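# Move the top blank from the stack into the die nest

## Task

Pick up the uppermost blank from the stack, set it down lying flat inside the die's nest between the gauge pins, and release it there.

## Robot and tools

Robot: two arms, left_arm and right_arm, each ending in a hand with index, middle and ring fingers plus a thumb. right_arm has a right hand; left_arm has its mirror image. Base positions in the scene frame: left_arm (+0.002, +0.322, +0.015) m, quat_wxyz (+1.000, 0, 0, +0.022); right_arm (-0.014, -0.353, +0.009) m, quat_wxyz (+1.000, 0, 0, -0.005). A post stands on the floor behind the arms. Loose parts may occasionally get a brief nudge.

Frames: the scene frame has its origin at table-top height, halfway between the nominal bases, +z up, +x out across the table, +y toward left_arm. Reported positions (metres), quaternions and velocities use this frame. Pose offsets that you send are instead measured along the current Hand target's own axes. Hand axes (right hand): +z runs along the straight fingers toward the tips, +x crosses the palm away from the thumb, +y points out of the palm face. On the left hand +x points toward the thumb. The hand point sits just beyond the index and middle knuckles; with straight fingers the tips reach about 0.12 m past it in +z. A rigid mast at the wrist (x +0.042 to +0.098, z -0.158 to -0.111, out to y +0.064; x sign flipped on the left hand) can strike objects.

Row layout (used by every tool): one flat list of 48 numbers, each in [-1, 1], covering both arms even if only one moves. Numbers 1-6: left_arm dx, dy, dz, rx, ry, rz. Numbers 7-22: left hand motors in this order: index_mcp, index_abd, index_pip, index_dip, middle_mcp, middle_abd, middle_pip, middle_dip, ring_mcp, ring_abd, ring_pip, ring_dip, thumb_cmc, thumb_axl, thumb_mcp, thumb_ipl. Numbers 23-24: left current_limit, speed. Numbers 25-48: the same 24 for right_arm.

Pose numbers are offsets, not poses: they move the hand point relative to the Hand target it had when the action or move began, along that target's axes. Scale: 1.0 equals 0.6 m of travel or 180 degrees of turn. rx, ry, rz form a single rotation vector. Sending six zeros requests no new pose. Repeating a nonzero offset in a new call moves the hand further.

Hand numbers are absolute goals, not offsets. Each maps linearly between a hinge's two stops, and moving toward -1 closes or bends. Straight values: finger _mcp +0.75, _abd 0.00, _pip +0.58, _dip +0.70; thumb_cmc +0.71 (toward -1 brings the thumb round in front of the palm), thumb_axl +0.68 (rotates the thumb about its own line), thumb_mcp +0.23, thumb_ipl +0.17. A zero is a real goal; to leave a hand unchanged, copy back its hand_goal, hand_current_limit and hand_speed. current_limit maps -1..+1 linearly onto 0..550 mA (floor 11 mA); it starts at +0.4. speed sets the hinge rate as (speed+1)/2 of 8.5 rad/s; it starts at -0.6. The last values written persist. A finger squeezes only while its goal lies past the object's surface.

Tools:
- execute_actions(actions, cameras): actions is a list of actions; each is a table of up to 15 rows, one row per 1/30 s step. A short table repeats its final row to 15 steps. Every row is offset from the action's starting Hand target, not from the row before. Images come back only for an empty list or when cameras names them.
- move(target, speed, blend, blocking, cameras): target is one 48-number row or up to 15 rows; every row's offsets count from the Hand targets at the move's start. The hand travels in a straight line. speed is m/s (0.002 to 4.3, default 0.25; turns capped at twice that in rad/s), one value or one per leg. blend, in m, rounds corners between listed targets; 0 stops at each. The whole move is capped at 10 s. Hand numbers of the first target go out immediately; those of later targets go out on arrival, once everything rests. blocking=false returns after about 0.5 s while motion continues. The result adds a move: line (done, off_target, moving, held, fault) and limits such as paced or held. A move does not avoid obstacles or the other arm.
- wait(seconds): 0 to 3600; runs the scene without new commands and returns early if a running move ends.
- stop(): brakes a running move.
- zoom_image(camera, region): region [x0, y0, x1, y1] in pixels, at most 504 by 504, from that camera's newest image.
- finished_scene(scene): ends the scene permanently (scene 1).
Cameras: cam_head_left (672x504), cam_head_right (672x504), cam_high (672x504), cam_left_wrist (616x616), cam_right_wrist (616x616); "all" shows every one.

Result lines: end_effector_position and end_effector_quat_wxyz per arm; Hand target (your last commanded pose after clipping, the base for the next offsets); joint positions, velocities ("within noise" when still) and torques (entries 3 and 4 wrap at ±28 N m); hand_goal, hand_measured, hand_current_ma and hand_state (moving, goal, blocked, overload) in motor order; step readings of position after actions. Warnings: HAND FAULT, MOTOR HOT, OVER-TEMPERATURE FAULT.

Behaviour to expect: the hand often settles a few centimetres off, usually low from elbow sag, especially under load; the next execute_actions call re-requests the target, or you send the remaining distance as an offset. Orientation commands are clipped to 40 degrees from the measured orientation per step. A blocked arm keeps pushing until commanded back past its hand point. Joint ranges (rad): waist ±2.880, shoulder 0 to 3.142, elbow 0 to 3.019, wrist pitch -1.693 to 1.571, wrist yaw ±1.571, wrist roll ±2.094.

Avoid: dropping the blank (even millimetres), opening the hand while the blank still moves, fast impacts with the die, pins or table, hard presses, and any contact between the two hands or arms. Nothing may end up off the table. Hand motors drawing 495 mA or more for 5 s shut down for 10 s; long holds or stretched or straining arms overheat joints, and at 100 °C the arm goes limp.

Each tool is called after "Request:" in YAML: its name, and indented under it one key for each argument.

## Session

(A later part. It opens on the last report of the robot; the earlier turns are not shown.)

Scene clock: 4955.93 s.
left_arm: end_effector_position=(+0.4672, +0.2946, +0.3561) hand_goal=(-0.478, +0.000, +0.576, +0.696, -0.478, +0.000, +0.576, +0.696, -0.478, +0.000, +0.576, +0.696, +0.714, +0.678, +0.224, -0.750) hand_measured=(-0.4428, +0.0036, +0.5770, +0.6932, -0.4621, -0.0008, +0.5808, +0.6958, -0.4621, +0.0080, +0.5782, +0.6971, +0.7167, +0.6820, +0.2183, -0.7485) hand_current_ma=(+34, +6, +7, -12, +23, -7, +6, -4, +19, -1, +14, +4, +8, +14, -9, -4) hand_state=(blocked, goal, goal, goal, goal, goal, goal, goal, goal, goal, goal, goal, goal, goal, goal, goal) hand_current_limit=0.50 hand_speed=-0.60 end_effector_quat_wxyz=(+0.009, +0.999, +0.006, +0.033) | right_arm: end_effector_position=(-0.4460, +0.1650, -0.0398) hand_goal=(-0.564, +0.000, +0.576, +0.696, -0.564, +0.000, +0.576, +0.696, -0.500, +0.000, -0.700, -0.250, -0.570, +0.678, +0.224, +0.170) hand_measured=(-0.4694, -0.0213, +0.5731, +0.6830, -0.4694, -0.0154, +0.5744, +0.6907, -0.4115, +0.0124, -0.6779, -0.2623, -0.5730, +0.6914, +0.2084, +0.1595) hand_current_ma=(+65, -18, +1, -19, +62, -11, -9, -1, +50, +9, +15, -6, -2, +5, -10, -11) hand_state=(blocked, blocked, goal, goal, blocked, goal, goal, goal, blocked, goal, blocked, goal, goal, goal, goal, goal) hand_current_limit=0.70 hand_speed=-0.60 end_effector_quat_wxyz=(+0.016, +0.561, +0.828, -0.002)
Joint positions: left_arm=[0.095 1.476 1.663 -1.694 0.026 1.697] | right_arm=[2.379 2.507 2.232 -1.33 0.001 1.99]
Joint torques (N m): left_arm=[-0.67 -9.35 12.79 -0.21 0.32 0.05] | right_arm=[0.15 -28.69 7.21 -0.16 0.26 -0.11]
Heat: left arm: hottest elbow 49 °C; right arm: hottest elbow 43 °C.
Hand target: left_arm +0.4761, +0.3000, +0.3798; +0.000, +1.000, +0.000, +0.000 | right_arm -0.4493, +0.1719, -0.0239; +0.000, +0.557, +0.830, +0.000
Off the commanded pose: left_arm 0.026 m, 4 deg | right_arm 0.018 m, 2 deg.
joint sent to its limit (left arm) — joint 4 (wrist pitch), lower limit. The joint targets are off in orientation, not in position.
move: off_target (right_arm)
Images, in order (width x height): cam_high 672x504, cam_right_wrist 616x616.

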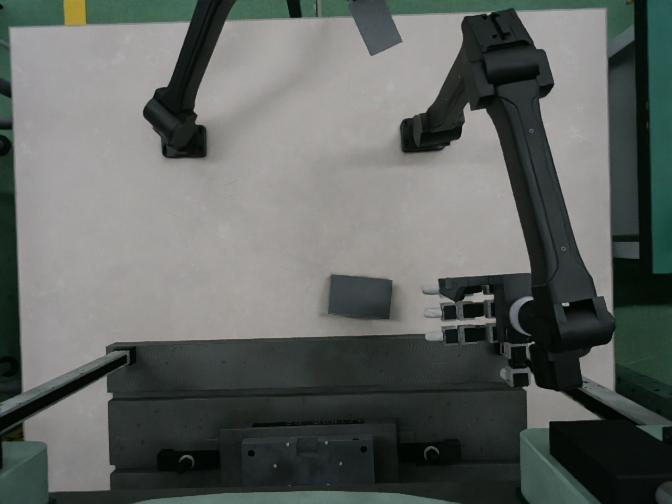

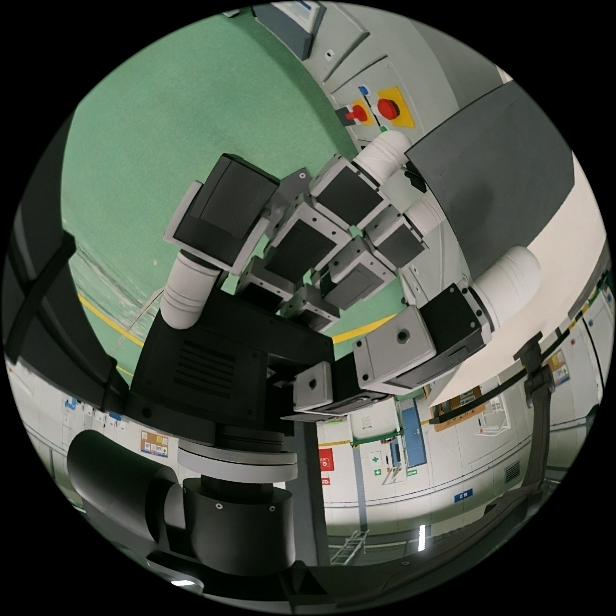

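Request:
move:
  target:
    - [0,0,0,0,0,0,-0.479,0,0.576,0.696,-0.479,0,0.576,0.696,-0.479,0,0.576,0.696,0.714,0.678,0.2247,-0.751,0.5,-0.6,-0.0155,0.0257,0,0,0,0,-0.565,0,0.576,0.696,-0.565,0,0.576,0.696,-0.50,0,-0.70,-0.25,-0.571,0.678,0.2247,0.17,0.7,-0.6]
  speed: [0.05]
  cameras: ["cam_right_wrist","cam_high"]

Request:
zoom_image:
  camera: "cam_right_wrist"
  region: [340, 80, 560, 300]

Request:
zoom_image:
  camera: "cam_high"
  region: [335, 0, 375, 30]

Scene clock: 5006.83 s.
left_arm: end_effector_position=(+0.4672, +0.2946, +0.3561) hand_goal=(-0.478, +0.000, +0.576, +0.696, -0.478, +0.000, +0.576, +0.696, -0.478, +0.000, +0.576, +0.696, +0.714, +0.678, +0.224, -0.750) hand_measured=(-0.4441, +0.0036, +0.5770, +0.6932, -0.4633, -0.0008, +0.5808, +0.6958, -0.4609, +0.0080, +0.5782, +0.6971, +0.7167, +0.6820, +0.2173, -0.7494) hand_current_ma=(+36, +6, +2, -12, +23, -6, +7, +0, +20, +2, +6, -1, +7, +12, -14, -8) hand_state=(blocked, goal, goal, goal, goal, goal, goal, goal, goal, goal, goal, goal, goal, goal, goal, goal) hand_current_limit=0.50 hand_speed=-0.60 end_effector_quat_wxyz=(+0.009, +0.999, +0.006, +0.033) | right_arm: end_effector_position=(-0.4312, +0.1597, -0.0376) hand_goal=(-0.564, +0.000, +0.576, +0.696, -0.564, +0.000, +0.576, +0.696, -0.500, +0.000, -0.700, -0.250, -0.570, +0.678, +0.224, +0.170) hand_measured=(-0.4706, -0.0228, +0.5744, +0.6818, -0.4706, -0.0140, +0.5744, +0.6894, -0.4115, +0.0124, -0.6767, -0.2623, -0.5730, +0.6914, +0.2094, +0.1576) hand_current_ma=(+62, -8, +9, -14, +54, -6, +5, -4, +52, +1, +17, -7, +9, +1, +1, -2) hand_state=(blocked, blocked, goal, goal, blocked, goal, goal, goal, blocked, goal, blocked, goal, goal, goal, goal, goal) hand_current_limit=0.70 hand_speed=-0.60 end_effector_quat_wxyz=(+0.017, +0.559, +0.829, -0.003)
Joint positions: left_arm=[0.095 1.476 1.663 -1.694 0.026 1.697] | right_arm=[2.37 2.453 2.135 -1.287 0.001 1.975]
Joint torques (N m): left_arm=[-0.67 -9.47 12.82 -0.13 0.33 0.07] | right_arm=[0.09 -28.1 7.04 -0.05 0.28 -0.13]
Heat: left arm: hottest elbow 49 °C; right arm: hottest elbow 42 °C.
Hand target: left_arm +0.4761, +0.3000, +0.3798; +0.000, +1.000, +0.000, +0.000 | right_arm -0.4316, +0.1691, -0.0239; +0.000, +0.557, +0.830, +0.000
Off the commanded pose: left_arm 0.026 m, 4 deg | right_arm 0.017 m, 2 deg.
joint sent to its limit (left arm) — joint 4 (wrist pitch), lower limit. The joint targets are off in orientation, not in position.
move: off_target (right_arm)
Images, in order (width x height): cam_high 672x504, cam_right_wrist 616x616.

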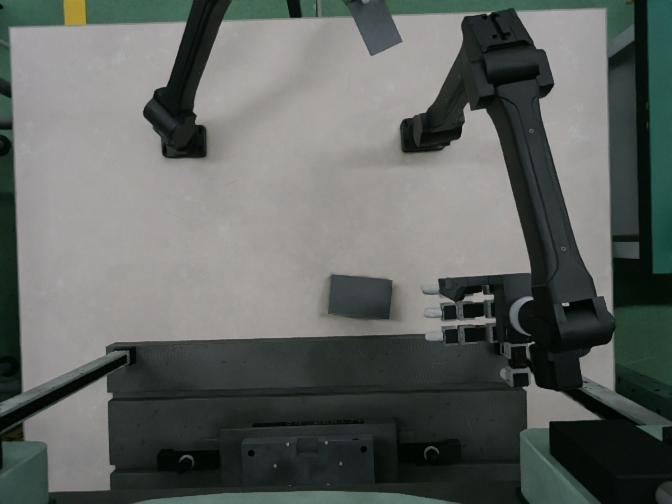

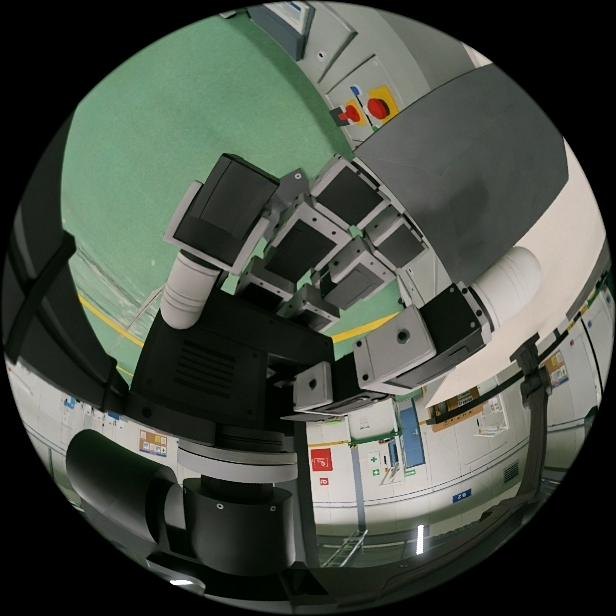

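Scaled by 2.291 from the camera's image (finer frame: 880x880).

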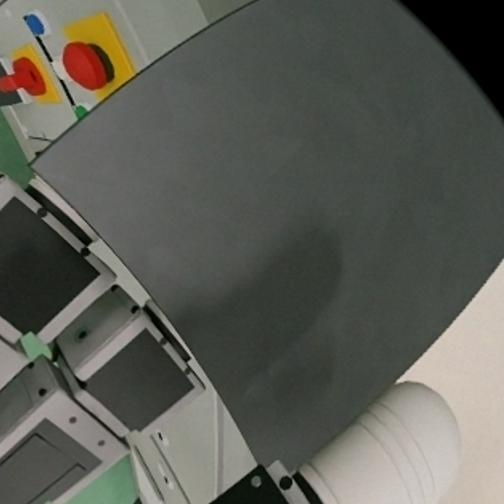

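Scaled by 12.600 from the camera's image (finer frame: 960x720).

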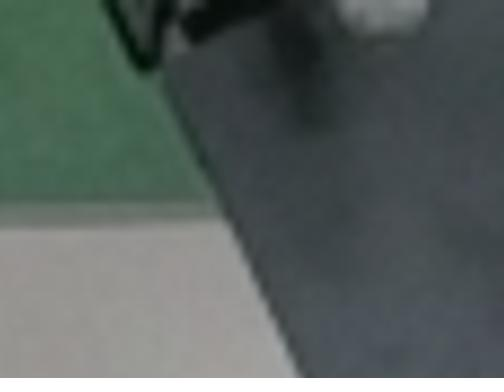

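Request:
move:
  target:
    - [0,0,0,0,0,0,-0.479,0,0.576,0.696,-0.479,0,0.576,0.696,-0.479,0,0.576,0.696,0.714,0.678,0.2247,-0.751,0.5,-0.6,0.002,0.0063,-0.033,0,0,0,-0.565,0,0.576,0.696,-0.565,0,0.576,0.696,-0.50,0,-0.70,-0.25,-0.571,0.678,0.2247,0.17,0.7,-0.6]
  speed: [0.05]
  cameras: ["cam_right_wrist"]

Request:
zoom_image:
  camera: "cam_right_wrist"
  region: [320, 80, 560, 320]

Scene clock: 5024.40 s.
left_arm: end_effector_position=(+0.4672, +0.2946, +0.3561) hand_goal=(-0.478, +0.000, +0.576, +0.696, -0.478, +0.000, +0.576, +0.696, -0.478, +0.000, +0.576, +0.696, +0.714, +0.678, +0.224, -0.750) hand_measured=(-0.4428, +0.0021, +0.5770, +0.6945, -0.4621, -0.0008, +0.5808, +0.6958, -0.4621, +0.0080, +0.5782, +0.6971, +0.7167, +0.6820, +0.2183, -0.7485) hand_current_ma=(+32, +4, +13, -10, +19, -3, +7, +2, +18, +1, +4, +4, +12, +14, -15, -7) hand_state=(blocked, goal, goal, goal, goal, goal, goal, goal, goal, goal, goal, goal, goal, goal, goal, goal) hand_current_limit=0.50 hand_speed=-0.60 end_effector_quat_wxyz=(+0.009, +0.999, +0.006, +0.033) | right_arm: end_effector_position=(-0.4306, +0.1631, -0.0215) hand_goal=(-0.564, +0.000, +0.576, +0.696, -0.564, +0.000, +0.576, +0.696, -0.500, +0.000, -0.700, -0.250, -0.570, +0.678, +0.224, +0.170) hand_measured=(-0.4694, -0.0228, +0.5757, +0.6818, -0.4694, -0.0154, +0.5744, +0.6881, -0.4127, +0.0124, -0.6779, -0.2623, -0.5718, +0.6914, +0.2104, +0.1595) hand_current_ma=(+62, -7, +10, -11, +61, -5, -3, +0, +55, +3, +12, -6, +13, +1, -2, -12) hand_state=(blocked, blocked, goal, goal, blocked, goal, goal, goal, blocked, goal, blocked, goal, goal, goal, goal, goal) hand_current_limit=0.70 hand_speed=-0.60 end_effector_quat_wxyz=(+0.009, +0.558, +0.830, -0.001)
Joint positions: left_arm=[0.095 1.476 1.663 -1.694 0.026 1.697] | right_arm=[2.366 2.429 2.135 -1.296 0.001 1.969]
Joint torques (N m): left_arm=[-0.85 -9.47 12.88 -0.2 0.35 0.08] | right_arm=[0.03 -28.16 8.25 -1.01 0.31 -0.13]
Heat: left arm: hottest elbow 49 °C; right arm: hottest elbow 41 °C.
Hand target: left_arm +0.4761, +0.3000, +0.3798; +0.000, +1.000, +0.000, +0.000 | right_arm -0.4285, +0.1717, -0.0042; +0.000, +0.557, +0.830, +0.000
Off the commanded pose: left_arm 0.026 m, 4 deg | right_arm 0.020 m, 1 deg.
joint sent to its limit (left arm) — joint 4 (wrist pitch), lower limit. The joint targets are off in orientation, not in position.
move: off_target (right_arm)

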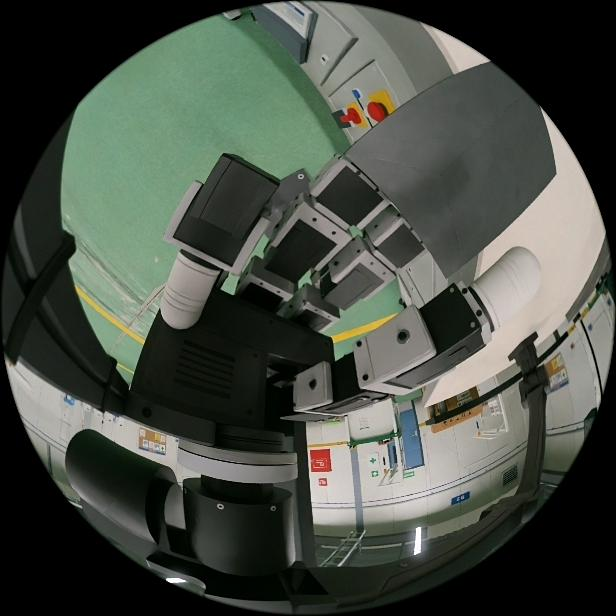

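Scaled by 2.100 from the camera's image (finer frame: 880x880).

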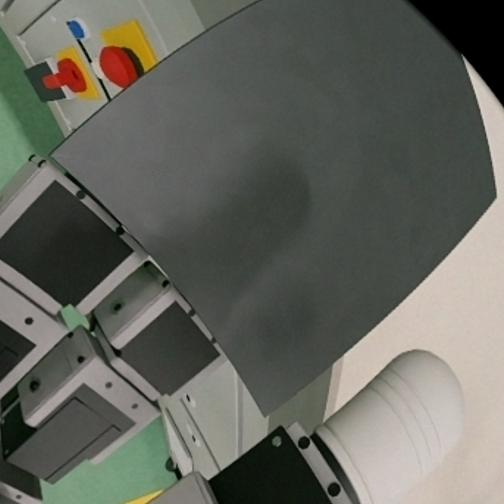

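Request:
move:
  target:
    - [0,0,0,0,0,0,-0.479,0,0.576,0.696,-0.479,0,0.576,0.696,-0.479,0,0.576,0.696,0.714,0.678,0.2247,-0.751,0.5,-0.6,0,0,-0.02,0,0,0,-0.565,0,0.576,0.696,-0.565,0,0.576,0.696,-0.50,0,-0.70,-0.25,-0.571,0.678,0.2247,0.17,0.7,-0.6]
  speed: [0.04]
  cameras: ["cam_right_wrist","cam_high"]

Request:
zoom_image:
  camera: "cam_right_wrist"
  region: [320, 80, 560, 320]

Request:
zoom_image:
  camera: "cam_high"
  region: [320, 0, 440, 120]

Scene clock: 5034.27 s.
left_arm: end_effector_position=(+0.4672, +0.2946, +0.3561) hand_goal=(-0.478, +0.000, +0.576, +0.696, -0.478, +0.000, +0.576, +0.696, -0.478, +0.000, +0.576, +0.696, +0.714, +0.678, +0.224, -0.750) hand_measured=(-0.4428, +0.0021, +0.5770, +0.6945, -0.4633, -0.0008, +0.5808, +0.6958, -0.4621, +0.0065, +0.5782, +0.6971, +0.7167, +0.6820, +0.2173, -0.7494) hand_current_ma=(+31, +6, +4, -8, +19, -4, +6, -4, +24, -3, +4, +3, +9, +13, -11, -8) hand_state=(blocked, goal, goal, goal, goal, goal, goal, goal, goal, goal, goal, goal, goal, goal, goal, goal) hand_current_limit=0.50 hand_speed=-0.60 end_effector_quat_wxyz=(+0.009, +0.999, +0.006, +0.033) | right_arm: end_effector_position=(-0.4277, +0.1602, -0.0151) hand_goal=(-0.564, +0.000, +0.576, +0.696, -0.564, +0.000, +0.576, +0.696, -0.500, +0.000, -0.700, -0.250, -0.570, +0.678, +0.224, +0.170) hand_measured=(-0.4706, -0.0228, +0.5731, +0.6818, -0.4706, -0.0154, +0.5744, +0.6894, -0.4127, +0.0124, -0.6767, -0.2623, -0.5730, +0.6904, +0.2094, +0.1576) hand_current_ma=(+70, -11, +9, -9, +56, -5, -1, -4, +52, +2, +16, -9, +4, +8, -1, -10) hand_state=(blocked, blocked, goal, goal, blocked, goal, goal, goal, blocked, goal, blocked, goal, goal, goal, goal, goal) hand_current_limit=0.70 hand_speed=-0.60 end_effector_quat_wxyz=(+0.016, +0.558, +0.830, -0.003)
Joint positions: left_arm=[0.095 1.476 1.663 -1.694 0.026 1.697] | right_arm=[2.366 2.421 2.135 -1.318 0.001 1.969]
Joint torques (N m): left_arm=[-0.62 -9.41 12.89 -0.2 0.32 0.09] | right_arm=[0.09 -27.81 8.85 -0.91 0.29 -0.11]
Heat: left arm: hottest elbow 49 °C; right arm: hottest elbow 41 °C.
Hand target: left_arm +0.4761, +0.3000, +0.3798; +0.000, +1.000, +0.000, +0.000 | right_arm -0.4285, +0.1717, +0.0079; +0.000, +0.557, +0.830, +0.000
Off the commanded pose: left_arm 0.026 m, 4 deg | right_arm 0.026 m, 2 deg.
joint sent to its limit (left arm) — joint 4 (wrist pitch), lower limit. The joint targets are off in orientation, not in position.
move: off_target (right_arm)
Images, in order (width x height): cam_high 672x504, cam_right_wrist 616x616.

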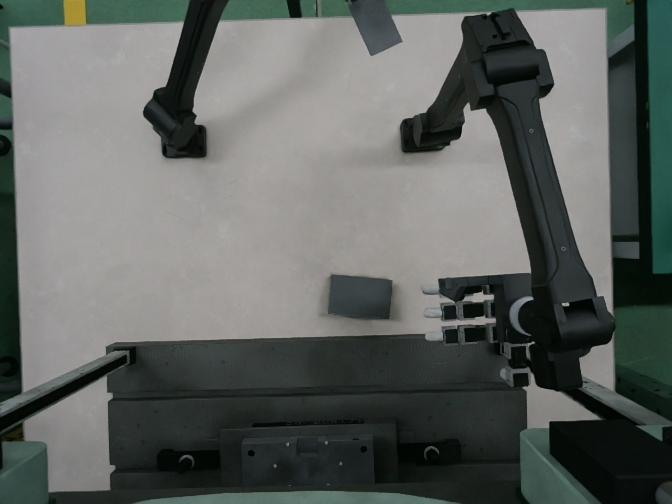

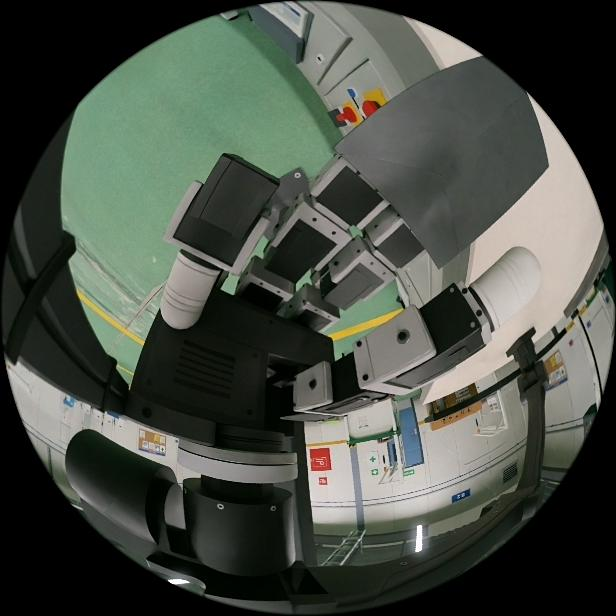

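Scaled by 2.100 from the camera's image (finer frame: 880x880).

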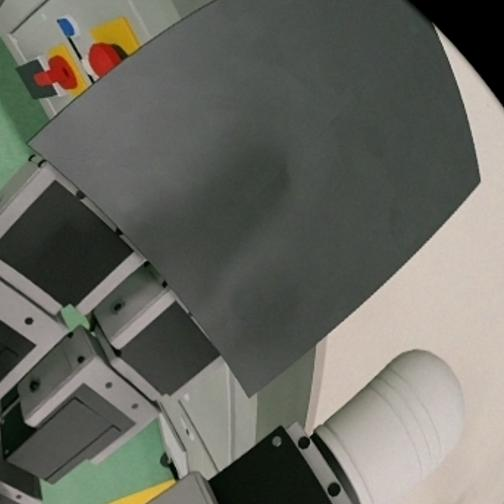

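Scaled by 4.200 from the camera's image (finer frame: 960x720).

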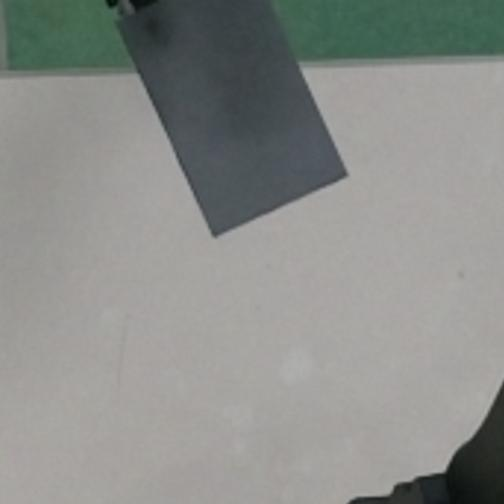

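Request:
move:
  target:
    - [0,0,0,0,0,0,-0.479,0,0.576,0.696,-0.479,0,0.576,0.696,-0.479,0,0.576,0.696,0.714,0.678,0.2247,-0.751,0.5,-0.6,0,0,0,0,0,0,-0.565,0,0.576,0.696,-0.565,0,0.576,0.696,-0.50,0,-0.70,-0.25,-0.571,0.678,-0.10,0.14,0.7,-0.6]
  speed: [0.04]
  cameras: ["cam_right_wrist"]

Request:
zoom_image:
  camera: "cam_right_wrist"
  region: [320, 80, 560, 320]

Scene clock: 5046.03 s.
left_arm: end_effector_position=(+0.4672, +0.2946, +0.3561) hand_goal=(-0.478, +0.000, +0.576, +0.696, -0.478, +0.000, +0.576, +0.696, -0.478, +0.000, +0.576, +0.696, +0.714, +0.678, +0.224, -0.750) hand_measured=(-0.4441, +0.0036, +0.5757, +0.6945, -0.4621, -0.0008, +0.5808, +0.6958, -0.4621, +0.0080, +0.5782, +0.6971, +0.7167, +0.6820, +0.2183, -0.7494) hand_current_ma=(+34, +3, +9, -9, +20, -6, +6, +0, +19, +0, +8, +5, +10, +12, -10, -7) hand_state=(blocked, goal, goal, goal, goal, goal, goal, goal, goal, goal, goal, goal, goal, goal, goal, goal) hand_current_limit=0.50 hand_speed=-0.60 end_effector_quat_wxyz=(+0.009, +0.999, +0.006, +0.033) | right_arm: end_effector_position=(-0.4276, +0.1601, -0.0148) hand_goal=(-0.564, +0.000, +0.576, +0.696, -0.564, +0.000, +0.576, +0.696, -0.500, +0.000, -0.700, -0.250, -0.570, +0.678, -0.100, +0.140) hand_measured=(-0.4706, -0.0213, +0.5757, +0.6843, -0.4706, -0.0140, +0.5744, +0.6894, -0.4127, +0.0139, -0.6767, -0.2636, -0.5730, +0.6904, -0.0994, +0.1510) hand_current_ma=(+67, -14, +0, -11, +53, -6, -1, -3, +49, +8, +14, -5, +9, +4, +7, +3) hand_state=(blocked, blocked, goal, goal, blocked, goal, goal, goal, blocked, goal, blocked, goal, goal, goal, goal, goal) hand_current_limit=0.70 hand_speed=-0.60 end_effector_quat_wxyz=(+0.017, +0.558, +0.830, -0.003)
Joint positions: left_arm=[0.095 1.476 1.663 -1.694 0.026 1.697] | right_arm=[2.366 2.42 2.135 -1.319 0.001 1.969]
Joint torques (N m): left_arm=[-1.32 -9.17 12.92 -0.17 0.32 0.06] | right_arm=[-0.26 -27.87 8.94 -0.8 0.29 -0.11]
Heat: left arm: hottest elbow 50 °C; right arm: hottest elbow 41 °C.
Hand target: left_arm +0.4761, +0.3000, +0.3798; +0.000, +1.000, +0.000, +0.000 | right_arm -0.4285, +0.1717, +0.0079; +0.000, +0.558, +0.830, +0.000
Off the commanded pose: left_arm 0.026 m, 4 deg | right_arm 0.025 m, 2 deg.
joint sent to its limit (left arm) — joint 4 (wrist pitch), lower limit. The joint targets are off in orientation, not in position.
move: done

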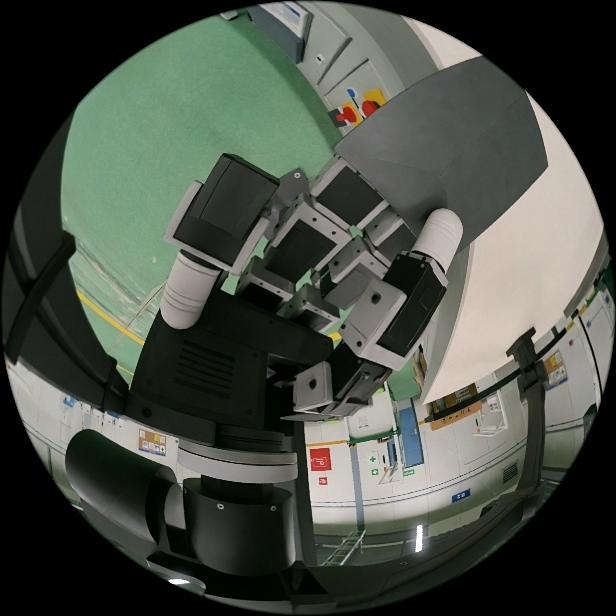

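Scaled by 2.100 from the camera's image (finer frame: 880x880).

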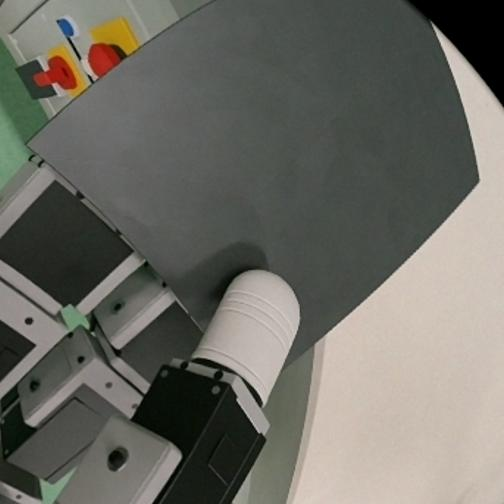

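Request:
move:
  target:
    - [0,0,0,0,0,0,-0.479,0,0.576,0.696,-0.479,0,0.576,0.696,-0.479,0,0.576,0.696,0.714,0.678,0.2247,-0.751,0.5,-0.6,0,0,0,0,0,0,-0.565,0,0.576,0.696,-0.565,0,0.576,0.696,-0.50,0,-0.70,-0.25,-0.571,0.678,-0.22,0.12,0.7,-0.7]
  speed: [0.04]
  cameras: ["cam_right_wrist"]

Request:
zoom_image:
  camera: "cam_right_wrist"
  region: [320, 80, 560, 320]

Scene clock: 5051.63 s.
left_arm: end_effector_position=(+0.4672, +0.2946, +0.3561) hand_goal=(-0.478, +0.000, +0.576, +0.696, -0.478, +0.000, +0.576, +0.696, -0.478, +0.000, +0.576, +0.696, +0.714, +0.678, +0.224, -0.750) hand_measured=(-0.4441, +0.0036, +0.5770, +0.6932, -0.4633, -0.0008, +0.5821, +0.6958, -0.4621, +0.0080, +0.5782, +0.6971, +0.7167, +0.6820, +0.2173, -0.7494) hand_current_ma=(+33, +7, +8, -13, +20, -6, +8, +2, +18, -2, +11, +5, +2, +12, -7, -5) hand_state=(blocked, goal, goal, goal, goal, goal, goal, goal, goal, goal, goal, goal, goal, goal, goal, goal) hand_current_limit=0.50 hand_speed=-0.60 end_effector_quat_wxyz=(+0.009, +0.999, +0.006, +0.033) | right_arm: end_effector_position=(-0.4261, +0.1617, -0.0105) hand_goal=(-0.564, +0.000, +0.576, +0.696, -0.564, +0.000, +0.576, +0.696, -0.500, +0.000, -0.700, -0.250, -0.570, +0.678, -0.220, +0.120) hand_measured=(-0.4706, -0.0228, +0.5744, +0.6830, -0.4694, -0.0140, +0.5744, +0.6907, -0.4115, +0.0124, -0.6767, -0.2623, -0.5680, +0.6904, -0.1350, +0.1491) hand_current_ma=(+59, -16, +5, -13, +58, -4, +6, -2, +58, -1, +18, -11, +9, +9, +67, +17) hand_state=(blocked, blocked, goal, goal, blocked, goal, goal, goal, blocked, goal, blocked, goal, goal, goal, blocked, blocked) hand_current_limit=0.70 hand_speed=-0.70 end_effector_quat_wxyz=(+0.015, +0.559, +0.829, -0.002)
Joint positions: left_arm=[0.095 1.476 1.663 -1.694 0.026 1.697] | right_arm=[2.363 2.414 2.135 -1.322 0.002 1.968]
Joint torques (N m): left_arm=[-0.91 -9.05 12.86 -0.14 0.34 0.07] | right_arm=[0.15 -27.16 8.99 -0.79 0.26 -0.11]
Heat: left arm: hottest elbow 50 °C; right arm: hottest elbow 42 °C.
Hand target: left_arm +0.4761, +0.3000, +0.3798; +0.000, +1.000, +0.000, +0.000 | right_arm -0.4285, +0.1717, +0.0078; +0.000, +0.558, +0.830, +0.000
Off the commanded pose: left_arm 0.026 m, 4 deg | right_arm 0.021 m, 2 deg.
joint sent to its limit (left arm) — joint 4 (wrist pitch), lower limit. The joint targets are off in orientation, not in position.
move: done

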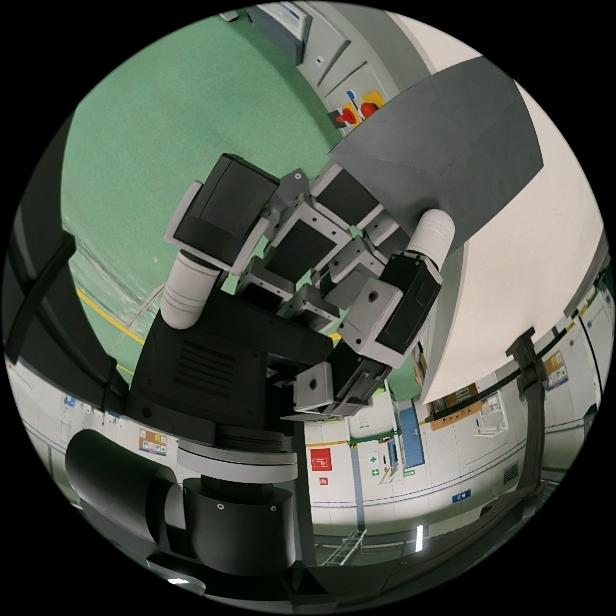

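Scaled by 2.100 from the camera's image (finer frame: 880x880).

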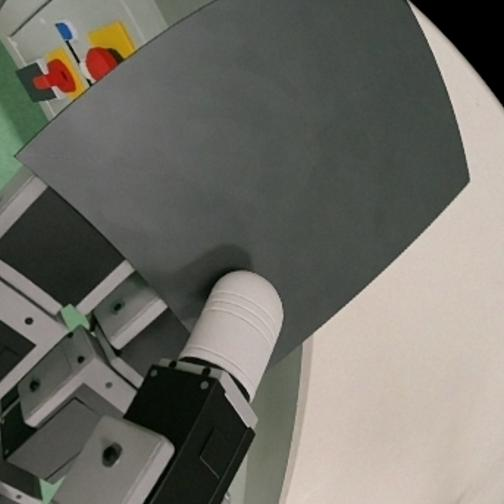

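Request:
move:
  target:
    - [0,0,0,0,0,0,-0.479,0,0.576,0.696,-0.479,0,0.576,0.696,-0.479,0,0.576,0.696,0.714,0.678,0.2247,-0.751,0.5,-0.6,0,0,0,0,0,0,-0.70,0,0.576,0.696,-0.70,0,0.576,0.696,-0.50,0,-0.70,-0.25,-0.571,0.678,-0.45,0.05,0.7,-0.7]
  speed: [0.04]
  cameras: ["cam_right_wrist","cam_high"]

Request:
zoom_image:
  camera: "cam_right_wrist"
  region: [320, 80, 560, 320]

Request:
zoom_image:
  camera: "cam_high"
  region: [320, 0, 440, 120]

Scene clock: 5064.40 s.
left_arm: end_effector_position=(+0.4672, +0.2946, +0.3561) hand_goal=(-0.478, +0.000, +0.576, +0.696, -0.478, +0.000, +0.576, +0.696, -0.478, +0.000, +0.576, +0.696, +0.714, +0.678, +0.224, -0.750) hand_measured=(-0.4441, +0.0036, +0.5770, +0.6932, -0.4633, -0.0008, +0.5808, +0.6958, -0.4621, +0.0080, +0.5782, +0.6971, +0.7167, +0.6820, +0.2183, -0.7485) hand_current_ma=(+35, +6, +8, -13, +19, -12, +12, +3, +17, -2, +9, +2, +12, +17, -15, -6) hand_state=(blocked, goal, goal, goal, goal, goal, goal, goal, goal, goal, goal, goal, goal, goal, goal, goal) hand_current_limit=0.50 hand_speed=-0.60 end_effector_quat_wxyz=(+0.009, +0.999, +0.006, +0.033) | right_arm: end_effector_position=(-0.4260, +0.1619, -0.0101) hand_goal=(-0.700, +0.000, +0.576, +0.696, -0.700, +0.000, +0.576, +0.696, -0.500, +0.000, -0.700, -0.250, -0.570, +0.678, -0.450, +0.050) hand_measured=(-0.4863, -0.0213, +0.6090, +0.6920, -0.4995, -0.0140, +0.6078, +0.6932, -0.4127, +0.0124, -0.6767, -0.2623, -0.5680, +0.6904, -0.1410, +0.1500) hand_current_ma=(+168, -13, +23, -12, +148, -10, +8, +2, +51, +3, +12, -12, +7, +5, +324, +85) hand_state=(blocked, blocked, blocked, goal, blocked, goal, blocked, goal, blocked, goal, blocked, goal, goal, goal, blocked, blocked) hand_current_limit=0.70 hand_speed=-0.70 end_effector_quat_wxyz=(+0.015, +0.559, +0.829, -0.001)
Joint positions: left_arm=[0.095 1.476 1.663 -1.694 0.026 1.697] | right_arm=[2.363 2.414 2.135 -1.322 0.003 1.968]
Joint torques (N m): left_arm=[-1.14 -9.29 12.86 -0.24 0.34 0.06] | right_arm=[0.15 -27.05 8.96 -0.7 0.22 -0.09]
Heat: left arm: hottest elbow 50 °C; right arm: hottest elbow 42 °C.
Hand target: left_arm +0.4761, +0.3000, +0.3798; +0.000, +1.000, +0.000, +0.000 | right_arm -0.4285, +0.1717, +0.0078; +0.000, +0.558, +0.830, +0.000
Off the commanded pose: left_arm 0.026 m, 4 deg | right_arm 0.021 m, 2 deg.
joint sent to its limit (left arm) — joint 4 (wrist pitch), lower limit. The joint targets are off in orientation, not in position.
move: done
Images, in order (width x height): cam_high 672x504, cam_right_wrist 616x616.

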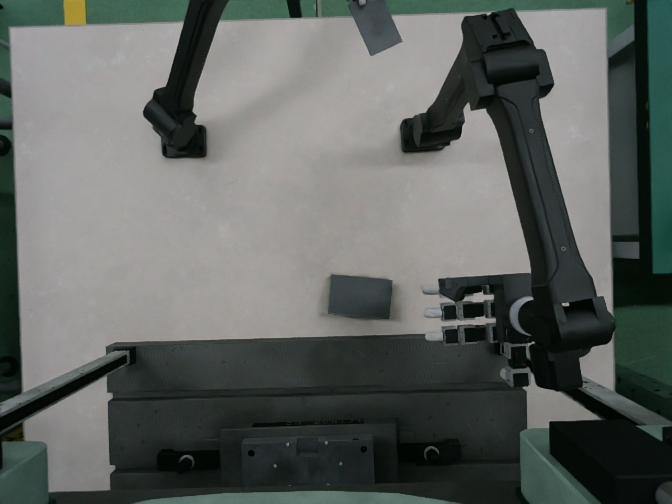

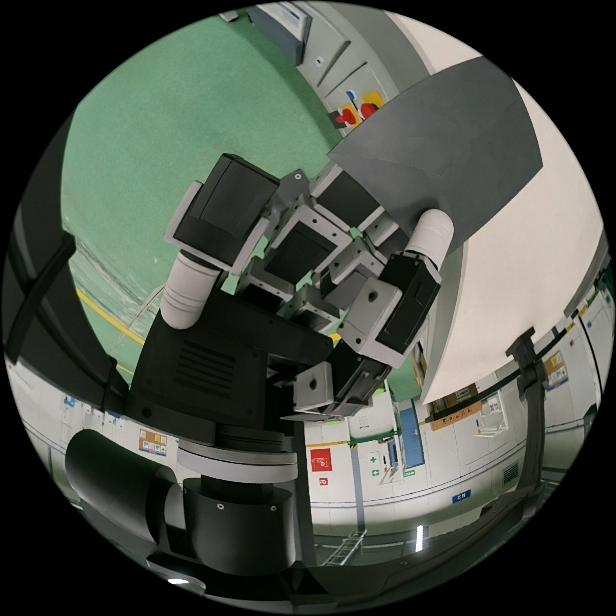

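Scaled by 2.100 from the camera's image (finer frame: 880x880).

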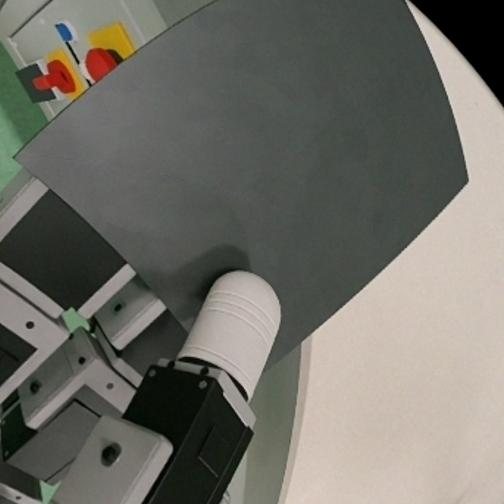

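Scaled by 4.200 from the camera's image (finer frame: 960x720).

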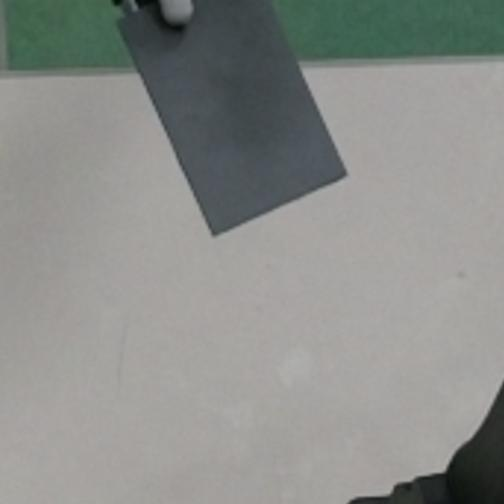

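Request:
move:
  target:
    - [0,0,0,0,0,0,-0.479,0,0.576,0.696,-0.479,0,0.576,0.696,-0.479,0,0.576,0.696,0.714,0.678,0.2247,-0.751,0.5,-0.6,0,-0.001,-0.046,0.044,0,0,-0.70,0,0.576,0.696,-0.70,0,0.576,0.696,-0.50,0,-0.70,-0.25,-0.571,0.678,-0.45,0.05,0.7,-0.7]
  speed: [0.04]
  cameras: ["cam_right_wrist","cam_high"]

Request:
zoom_image:
  camera: "cam_right_wrist"
  region: [320, 80, 560, 320]

Request:
zoom_image:
  camera: "cam_high"
  region: [320, 0, 440, 120]

Scene clock: 5082.83 s.
left_arm: end_effector_position=(+0.4672, +0.2946, +0.3561) hand_goal=(-0.478, +0.000, +0.576, +0.696, -0.478, +0.000, +0.576, +0.696, -0.478, +0.000, +0.576, +0.696, +0.714, +0.678, +0.224, -0.750) hand_measured=(-0.4441, +0.0036, +0.5770, +0.6932, -0.4633, -0.0008, +0.5808, +0.6971, -0.4621, +0.0080, +0.5782, +0.6971, +0.7167, +0.6830, +0.2173, -0.7485) hand_current_ma=(+30, +7, +4, -8, +23, -6, +4, -1, +17, -3, +7, +2, +14, +10, -14, -8) hand_state=(blocked, goal, goal, goal, goal, goal, goal, goal, goal, goal, goal, goal, goal, goal, goal, goal) hand_current_limit=0.50 hand_speed=-0.60 end_effector_quat_wxyz=(+0.009, +0.999, +0.006, +0.033) | right_arm: end_effector_position=(-0.4320, +0.1637, +0.0161) hand_goal=(-0.700, +0.000, +0.576, +0.696, -0.700, +0.000, +0.576, +0.696, -0.500, +0.000, -0.700, -0.250, -0.570, +0.678, -0.450, +0.050) hand_measured=(-0.4838, -0.0184, +0.6475, +0.6945, -0.4983, -0.0125, +0.6386, +0.6971, -0.4115, +0.0124, -0.6779, -0.2636, -0.5667, +0.6904, -0.1578, +0.1510) hand_current_ma=(+165, -16, +46, -9, +151, -5, +24, +3, +52, +2, +7, -5, +9, +2, +307, +79) hand_state=(blocked, goal, blocked, goal, blocked, goal, blocked, goal, blocked, goal, blocked, goal, goal, goal, blocked, blocked) hand_current_limit=0.70 hand_speed=-0.70 end_effector_quat_wxyz=(-0.024, +0.558, +0.827, -0.060)
Joint positions: left_arm=[0.095 1.476 1.663 -1.694 0.026 1.697] | right_arm=[2.335 2.357 2.128 -1.322 -0.128 1.941]
Joint torques (N m): left_arm=[-0.97 -9.35 12.92 -0.29 0.35 0.08] | right_arm=[0.15 -28.16 7.56 -0.4 0.11 -0.11]
Heat: left arm: hottest elbow 50 °C; right arm: hottest elbow 42 °C.
Hand target: left_arm +0.4761, +0.3000, +0.3798; +0.000, +1.000, +0.000, +0.000 | right_arm -0.4289, +0.1715, +0.0354; -0.039, +0.556, +0.828, -0.058
Off the commanded pose: left_arm 0.026 m, 4 deg | right_arm 0.021 m, 2 deg.
joint sent to its limit (left arm) — joint 4 (wrist pitch), lower limit. The joint targets are off in orientation, not in position.
move: off_target (right_arm)
Images, in order (width x height): cam_high 672x504, cam_right_wrist 616x616.

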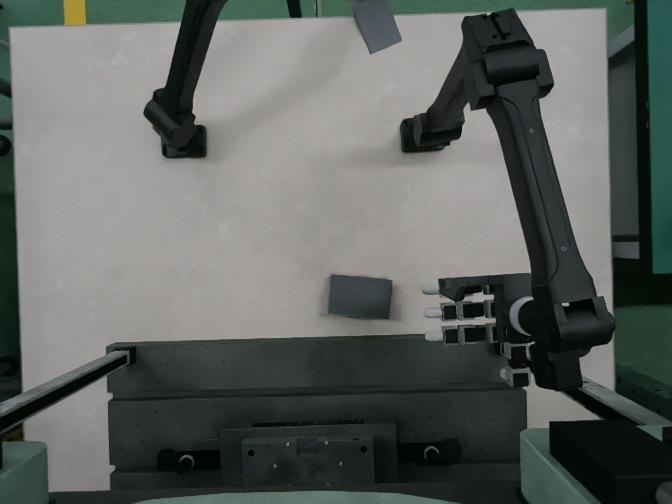

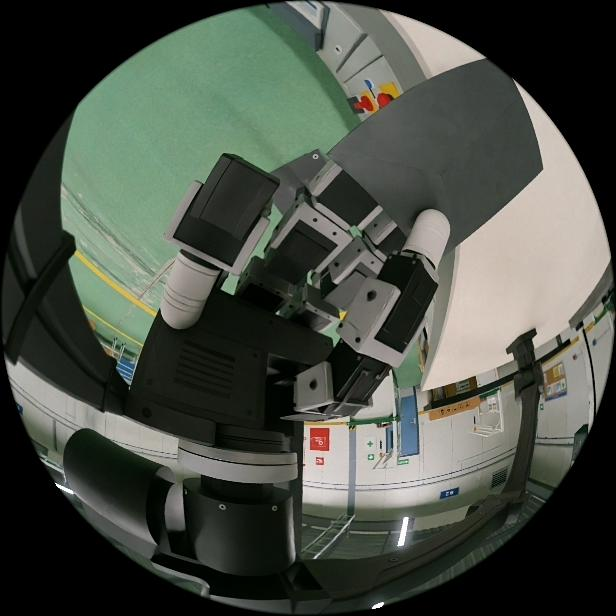

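Scaled by 2.100 from the camera's image (finer frame: 880x880).

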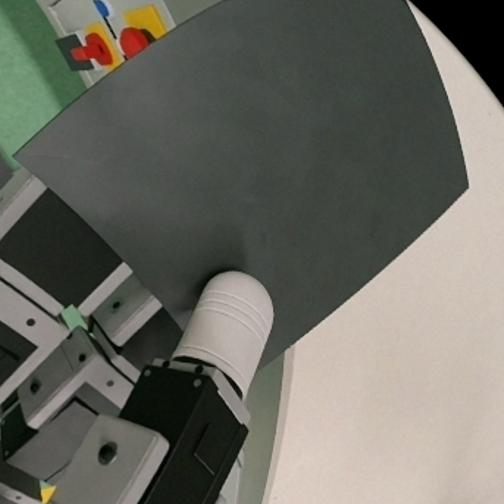

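Scaled by 4.200 from the camera's image (finer frame: 960x720).

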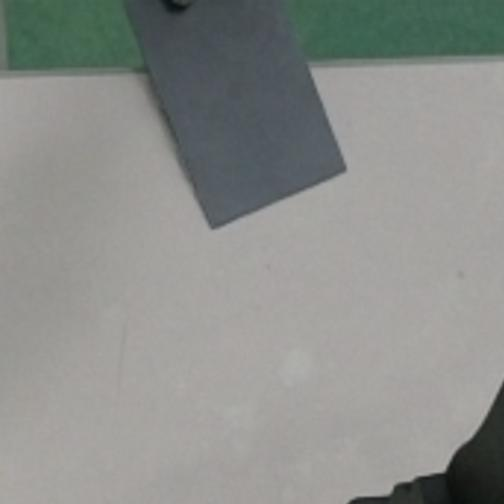

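Request:
move:
  target:
    - [0,0,0,0,0,0,-0.479,0,0.576,0.696,-0.479,0,0.576,0.696,-0.479,0,0.576,0.696,0.714,0.678,0.2247,-0.751,0.5,-0.6,-0.0065,0.0059,-0.1018,0.0944,0,0,-0.70,0,0.576,0.696,-0.70,0,0.576,0.696,-0.50,0,-0.70,-0.25,-0.571,0.678,-0.45,0.05,0.7,-0.7]
  speed: [0.05]
  cameras: ["cam_right_wrist","cam_high"]

Request:
zoom_image:
  camera: "cam_right_wrist"
  region: [320, 80, 560, 320]

Request:
zoom_image:
  camera: "cam_high"
  region: [320, 0, 440, 120]

Scene clock: 5163.00 s.
left_arm: end_effector_position=(+0.4672, +0.2946, +0.3561) hand_goal=(-0.478, +0.000, +0.576, +0.696, -0.478, +0.000, +0.576, +0.696, -0.478, +0.000, +0.576, +0.696, +0.714, +0.678, +0.224, -0.750) hand_measured=(-0.4428, +0.0021, +0.5770, +0.6932, -0.4621, -0.0008, +0.5808, +0.6958, -0.4621, +0.0080, +0.5782, +0.6971, +0.7167, +0.6820, +0.2173, -0.7485) hand_current_ma=(+35, +5, +8, -10, +23, -6, +12, -1, +20, -2, +9, +0, +12, +13, -8, -8) hand_state=(blocked, goal, goal, goal, goal, goal, goal, goal, goal, goal, goal, goal, goal, goal, goal, goal) hand_current_limit=0.50 hand_speed=-0.60 end_effector_quat_wxyz=(+0.009, +0.999, +0.006, +0.033) | right_arm: end_effector_position=(-0.4212, +0.1671, +0.0766) hand_goal=(-0.700, +0.000, +0.576, +0.696, -0.700, +0.000, +0.576, +0.696, -0.500, +0.000, -0.700, -0.250, -0.570, +0.678, -0.450, +0.050) hand_measured=(-0.4851, -0.0169, +0.6527, +0.6983, -0.4983, -0.0110, +0.6411, +0.6983, -0.4127, +0.0124, -0.6792, -0.2636, -0.5655, +0.6904, -0.1637, +0.1500) hand_current_ma=(+162, -11, +46, +0, +143, -4, +29, +0, +51, +6, +15, -10, +5, -3, +296, +81) hand_state=(blocked, goal, blocked, goal, blocked, goal, blocked, goal, blocked, goal, blocked, goal, goal, goal, blocked, blocked) hand_current_limit=0.70 hand_speed=-0.70 end_effector_quat_wxyz=(-0.107, +0.547, +0.810, -0.183)
Joint positions: left_arm=[0.095 1.476 1.663 -1.694 0.026 1.697] | right_arm=[2.243 2.217 2.066 -1.322 -0.417 1.871]
Joint torques (N m): left_arm=[-0.85 -9.29 12.88 -0.21 0.34 0.06] | right_arm=[0.03 -27.05 7.84 -0.4 -0.27 -0.11]
Heat: left arm: hottest elbow 50 °C; right arm: hottest elbow 40 °C.
Hand target: left_arm +0.4761, +0.3000, +0.3798; +0.000, +1.000, +0.000, +0.000 | right_arm -0.4165, +0.1723, +0.0953; -0.120, +0.544, +0.811, -0.179
Off the commanded pose: left_arm 0.026 m, 4 deg | right_arm 0.020 m, 2 deg.
joint sent to its limit (left arm) — joint 4 (wrist pitch), lower limit. The joint targets are off in orientation, not in position.
move: off_target (right_arm)
Images, in order (width x height): cam_high 672x504, cam_right_wrist 616x616.

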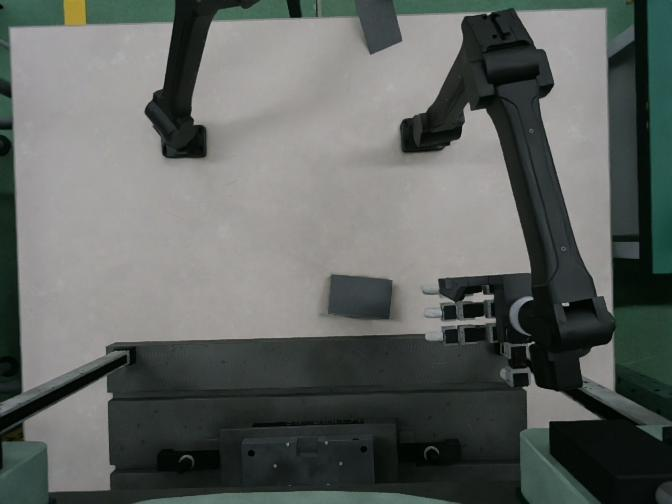

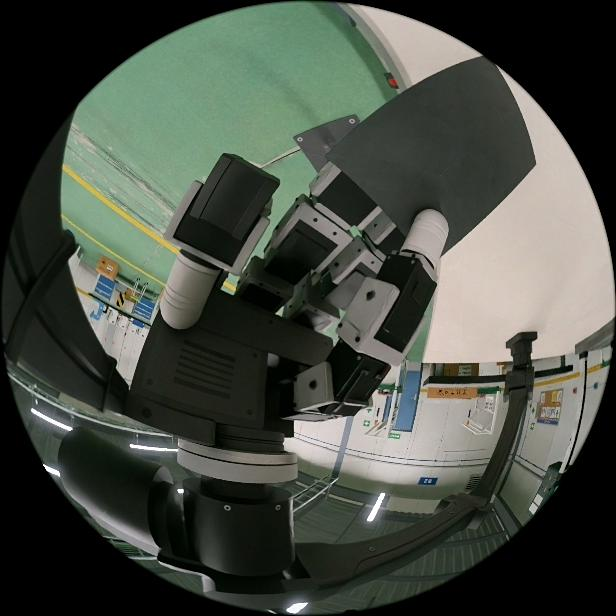

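Scaled by 2.100 from the camera's image (finer frame: 880x880).

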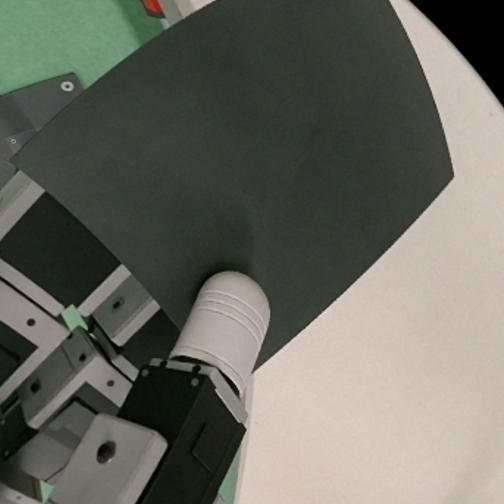

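Scaled by 4.200 from the camera's image (finer frame: 960x720).

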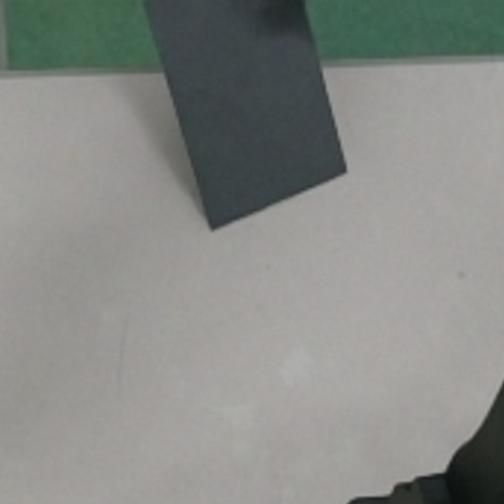

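Request:
move:
  target:
    - [0,0,0,0,0,0,-0.479,0,0.576,0.696,-0.479,0,0.576,0.696,-0.479,0,0.576,0.696,0.714,0.678,0.2247,-0.751,0.5,-0.6,-0.0051,0.007,-0.1086,0.111,0,0,-0.70,0,0.576,0.696,-0.70,0,0.576,0.696,-0.50,0,-0.70,-0.25,-0.571,0.678,-0.45,0.05,0.7,-0.7]
  speed: [0.05]
  cameras: ["cam_right_wrist","cam_high"]

Request:
zoom_image:
  camera: "cam_high"
  region: [320, 0, 440, 120]

Scene clock: 5176.63 s.
left_arm: end_effector_position=(+0.4672, +0.2946, +0.3561) hand_goal=(-0.478, +0.000, +0.576, +0.696, -0.478, +0.000, +0.576, +0.696, -0.478, +0.000, +0.576, +0.696, +0.714, +0.678, +0.224, -0.750) hand_measured=(-0.4428, +0.0021, +0.5770, +0.6945, -0.4633, -0.0008, +0.5808, +0.6958, -0.4609, +0.0080, +0.5782, +0.6971, +0.7167, +0.6820, +0.2183, -0.7494) hand_current_ma=(+32, +6, +4, -9, +20, -3, +11, +0, +19, -4, +9, +1, +10, +9, -15, -8) hand_state=(blocked, goal, goal, goal, goal, goal, goal, goal, goal, goal, goal, goal, goal, goal, goal, goal) hand_current_limit=0.50 hand_speed=-0.60 end_effector_quat_wxyz=(+0.009, +0.999, +0.006, +0.033) | right_arm: end_effector_position=(-0.3917, +0.1789, +0.1336) hand_goal=(-0.700, +0.000, +0.576, +0.696, -0.700, +0.000, +0.576, +0.696, -0.500, +0.000, -0.700, -0.250, -0.570, +0.678, -0.450, +0.050) hand_measured=(-0.4851, -0.0169, +0.6552, +0.6971, -0.4995, -0.0110, +0.6437, +0.6996, -0.4127, +0.0139, -0.6767, -0.2623, -0.5667, +0.6904, -0.1657, +0.1500) hand_current_ma=(+161, -8, +52, -6, +149, -5, +37, +4, +50, +1, +15, -5, +11, -1, +295, +80) hand_state=(blocked, goal, blocked, goal, blocked, goal, blocked, goal, blocked, goal, blocked, goal, goal, goal, blocked, blocked) hand_current_limit=0.70 hand_speed=-0.70 end_effector_quat_wxyz=(-0.202, +0.519, +0.765, -0.322)
Joint positions: left_arm=[0.095 1.476 1.663 -1.694 0.026 1.697] | right_arm=[2.1 2.131 2.042 -1.379 -0.774 1.753]
Joint torques (N m): left_arm=[-0.73 -9.29 12.89 -0.23 0.32 0.05] | right_arm=[0.09 -25.93 8.24 -0.53 -0.7 -0.12]
Heat: left arm: hottest elbow 51 °C; right arm: hottest elbow 40 °C.
Hand target: left_arm +0.4761, +0.3000, +0.3798; +0.000, +1.000, +0.000, +0.000 | right_arm -0.3862, +0.1814, +0.1528; -0.213, +0.515, +0.767, -0.317
Off the commanded pose: left_arm 0.026 m, 4 deg | right_arm 0.020 m, 2 deg.
joint sent to its limit (left arm) — joint 4 (wrist pitch), lower limit. The joint targets are off in orientation, not in position.
move: off_target (right_arm)
Images, in order (width x height): cam_high 672x504, cam_right_wrist 616x616.

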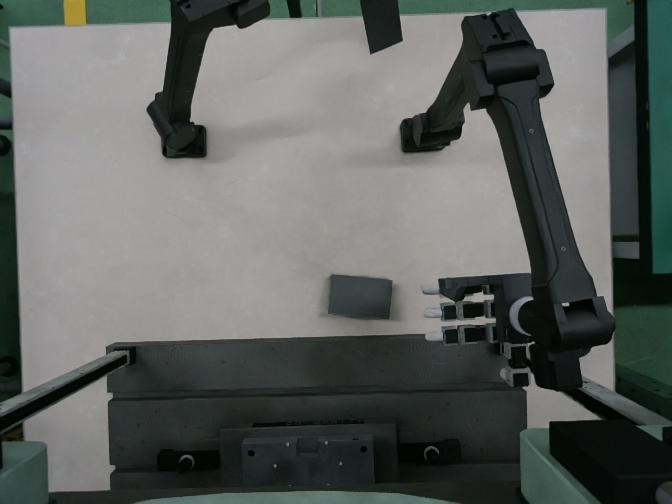

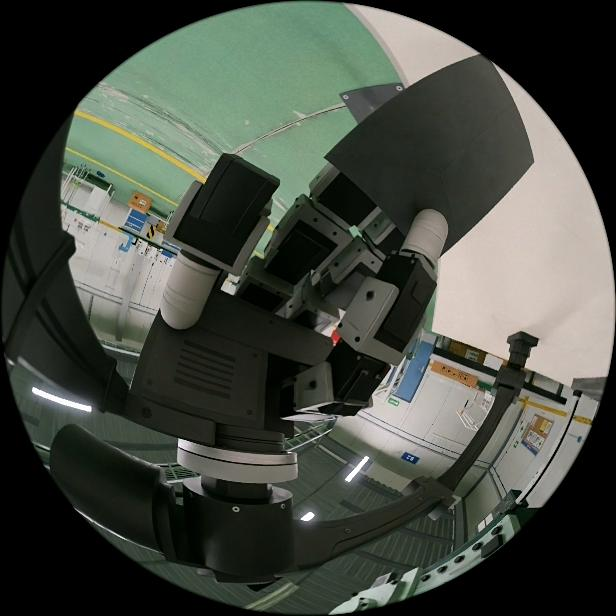

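Scaled by 4.200 from the camera's image (finer frame: 960x720).

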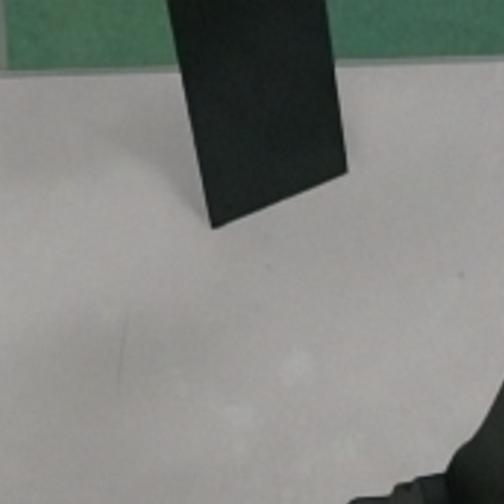

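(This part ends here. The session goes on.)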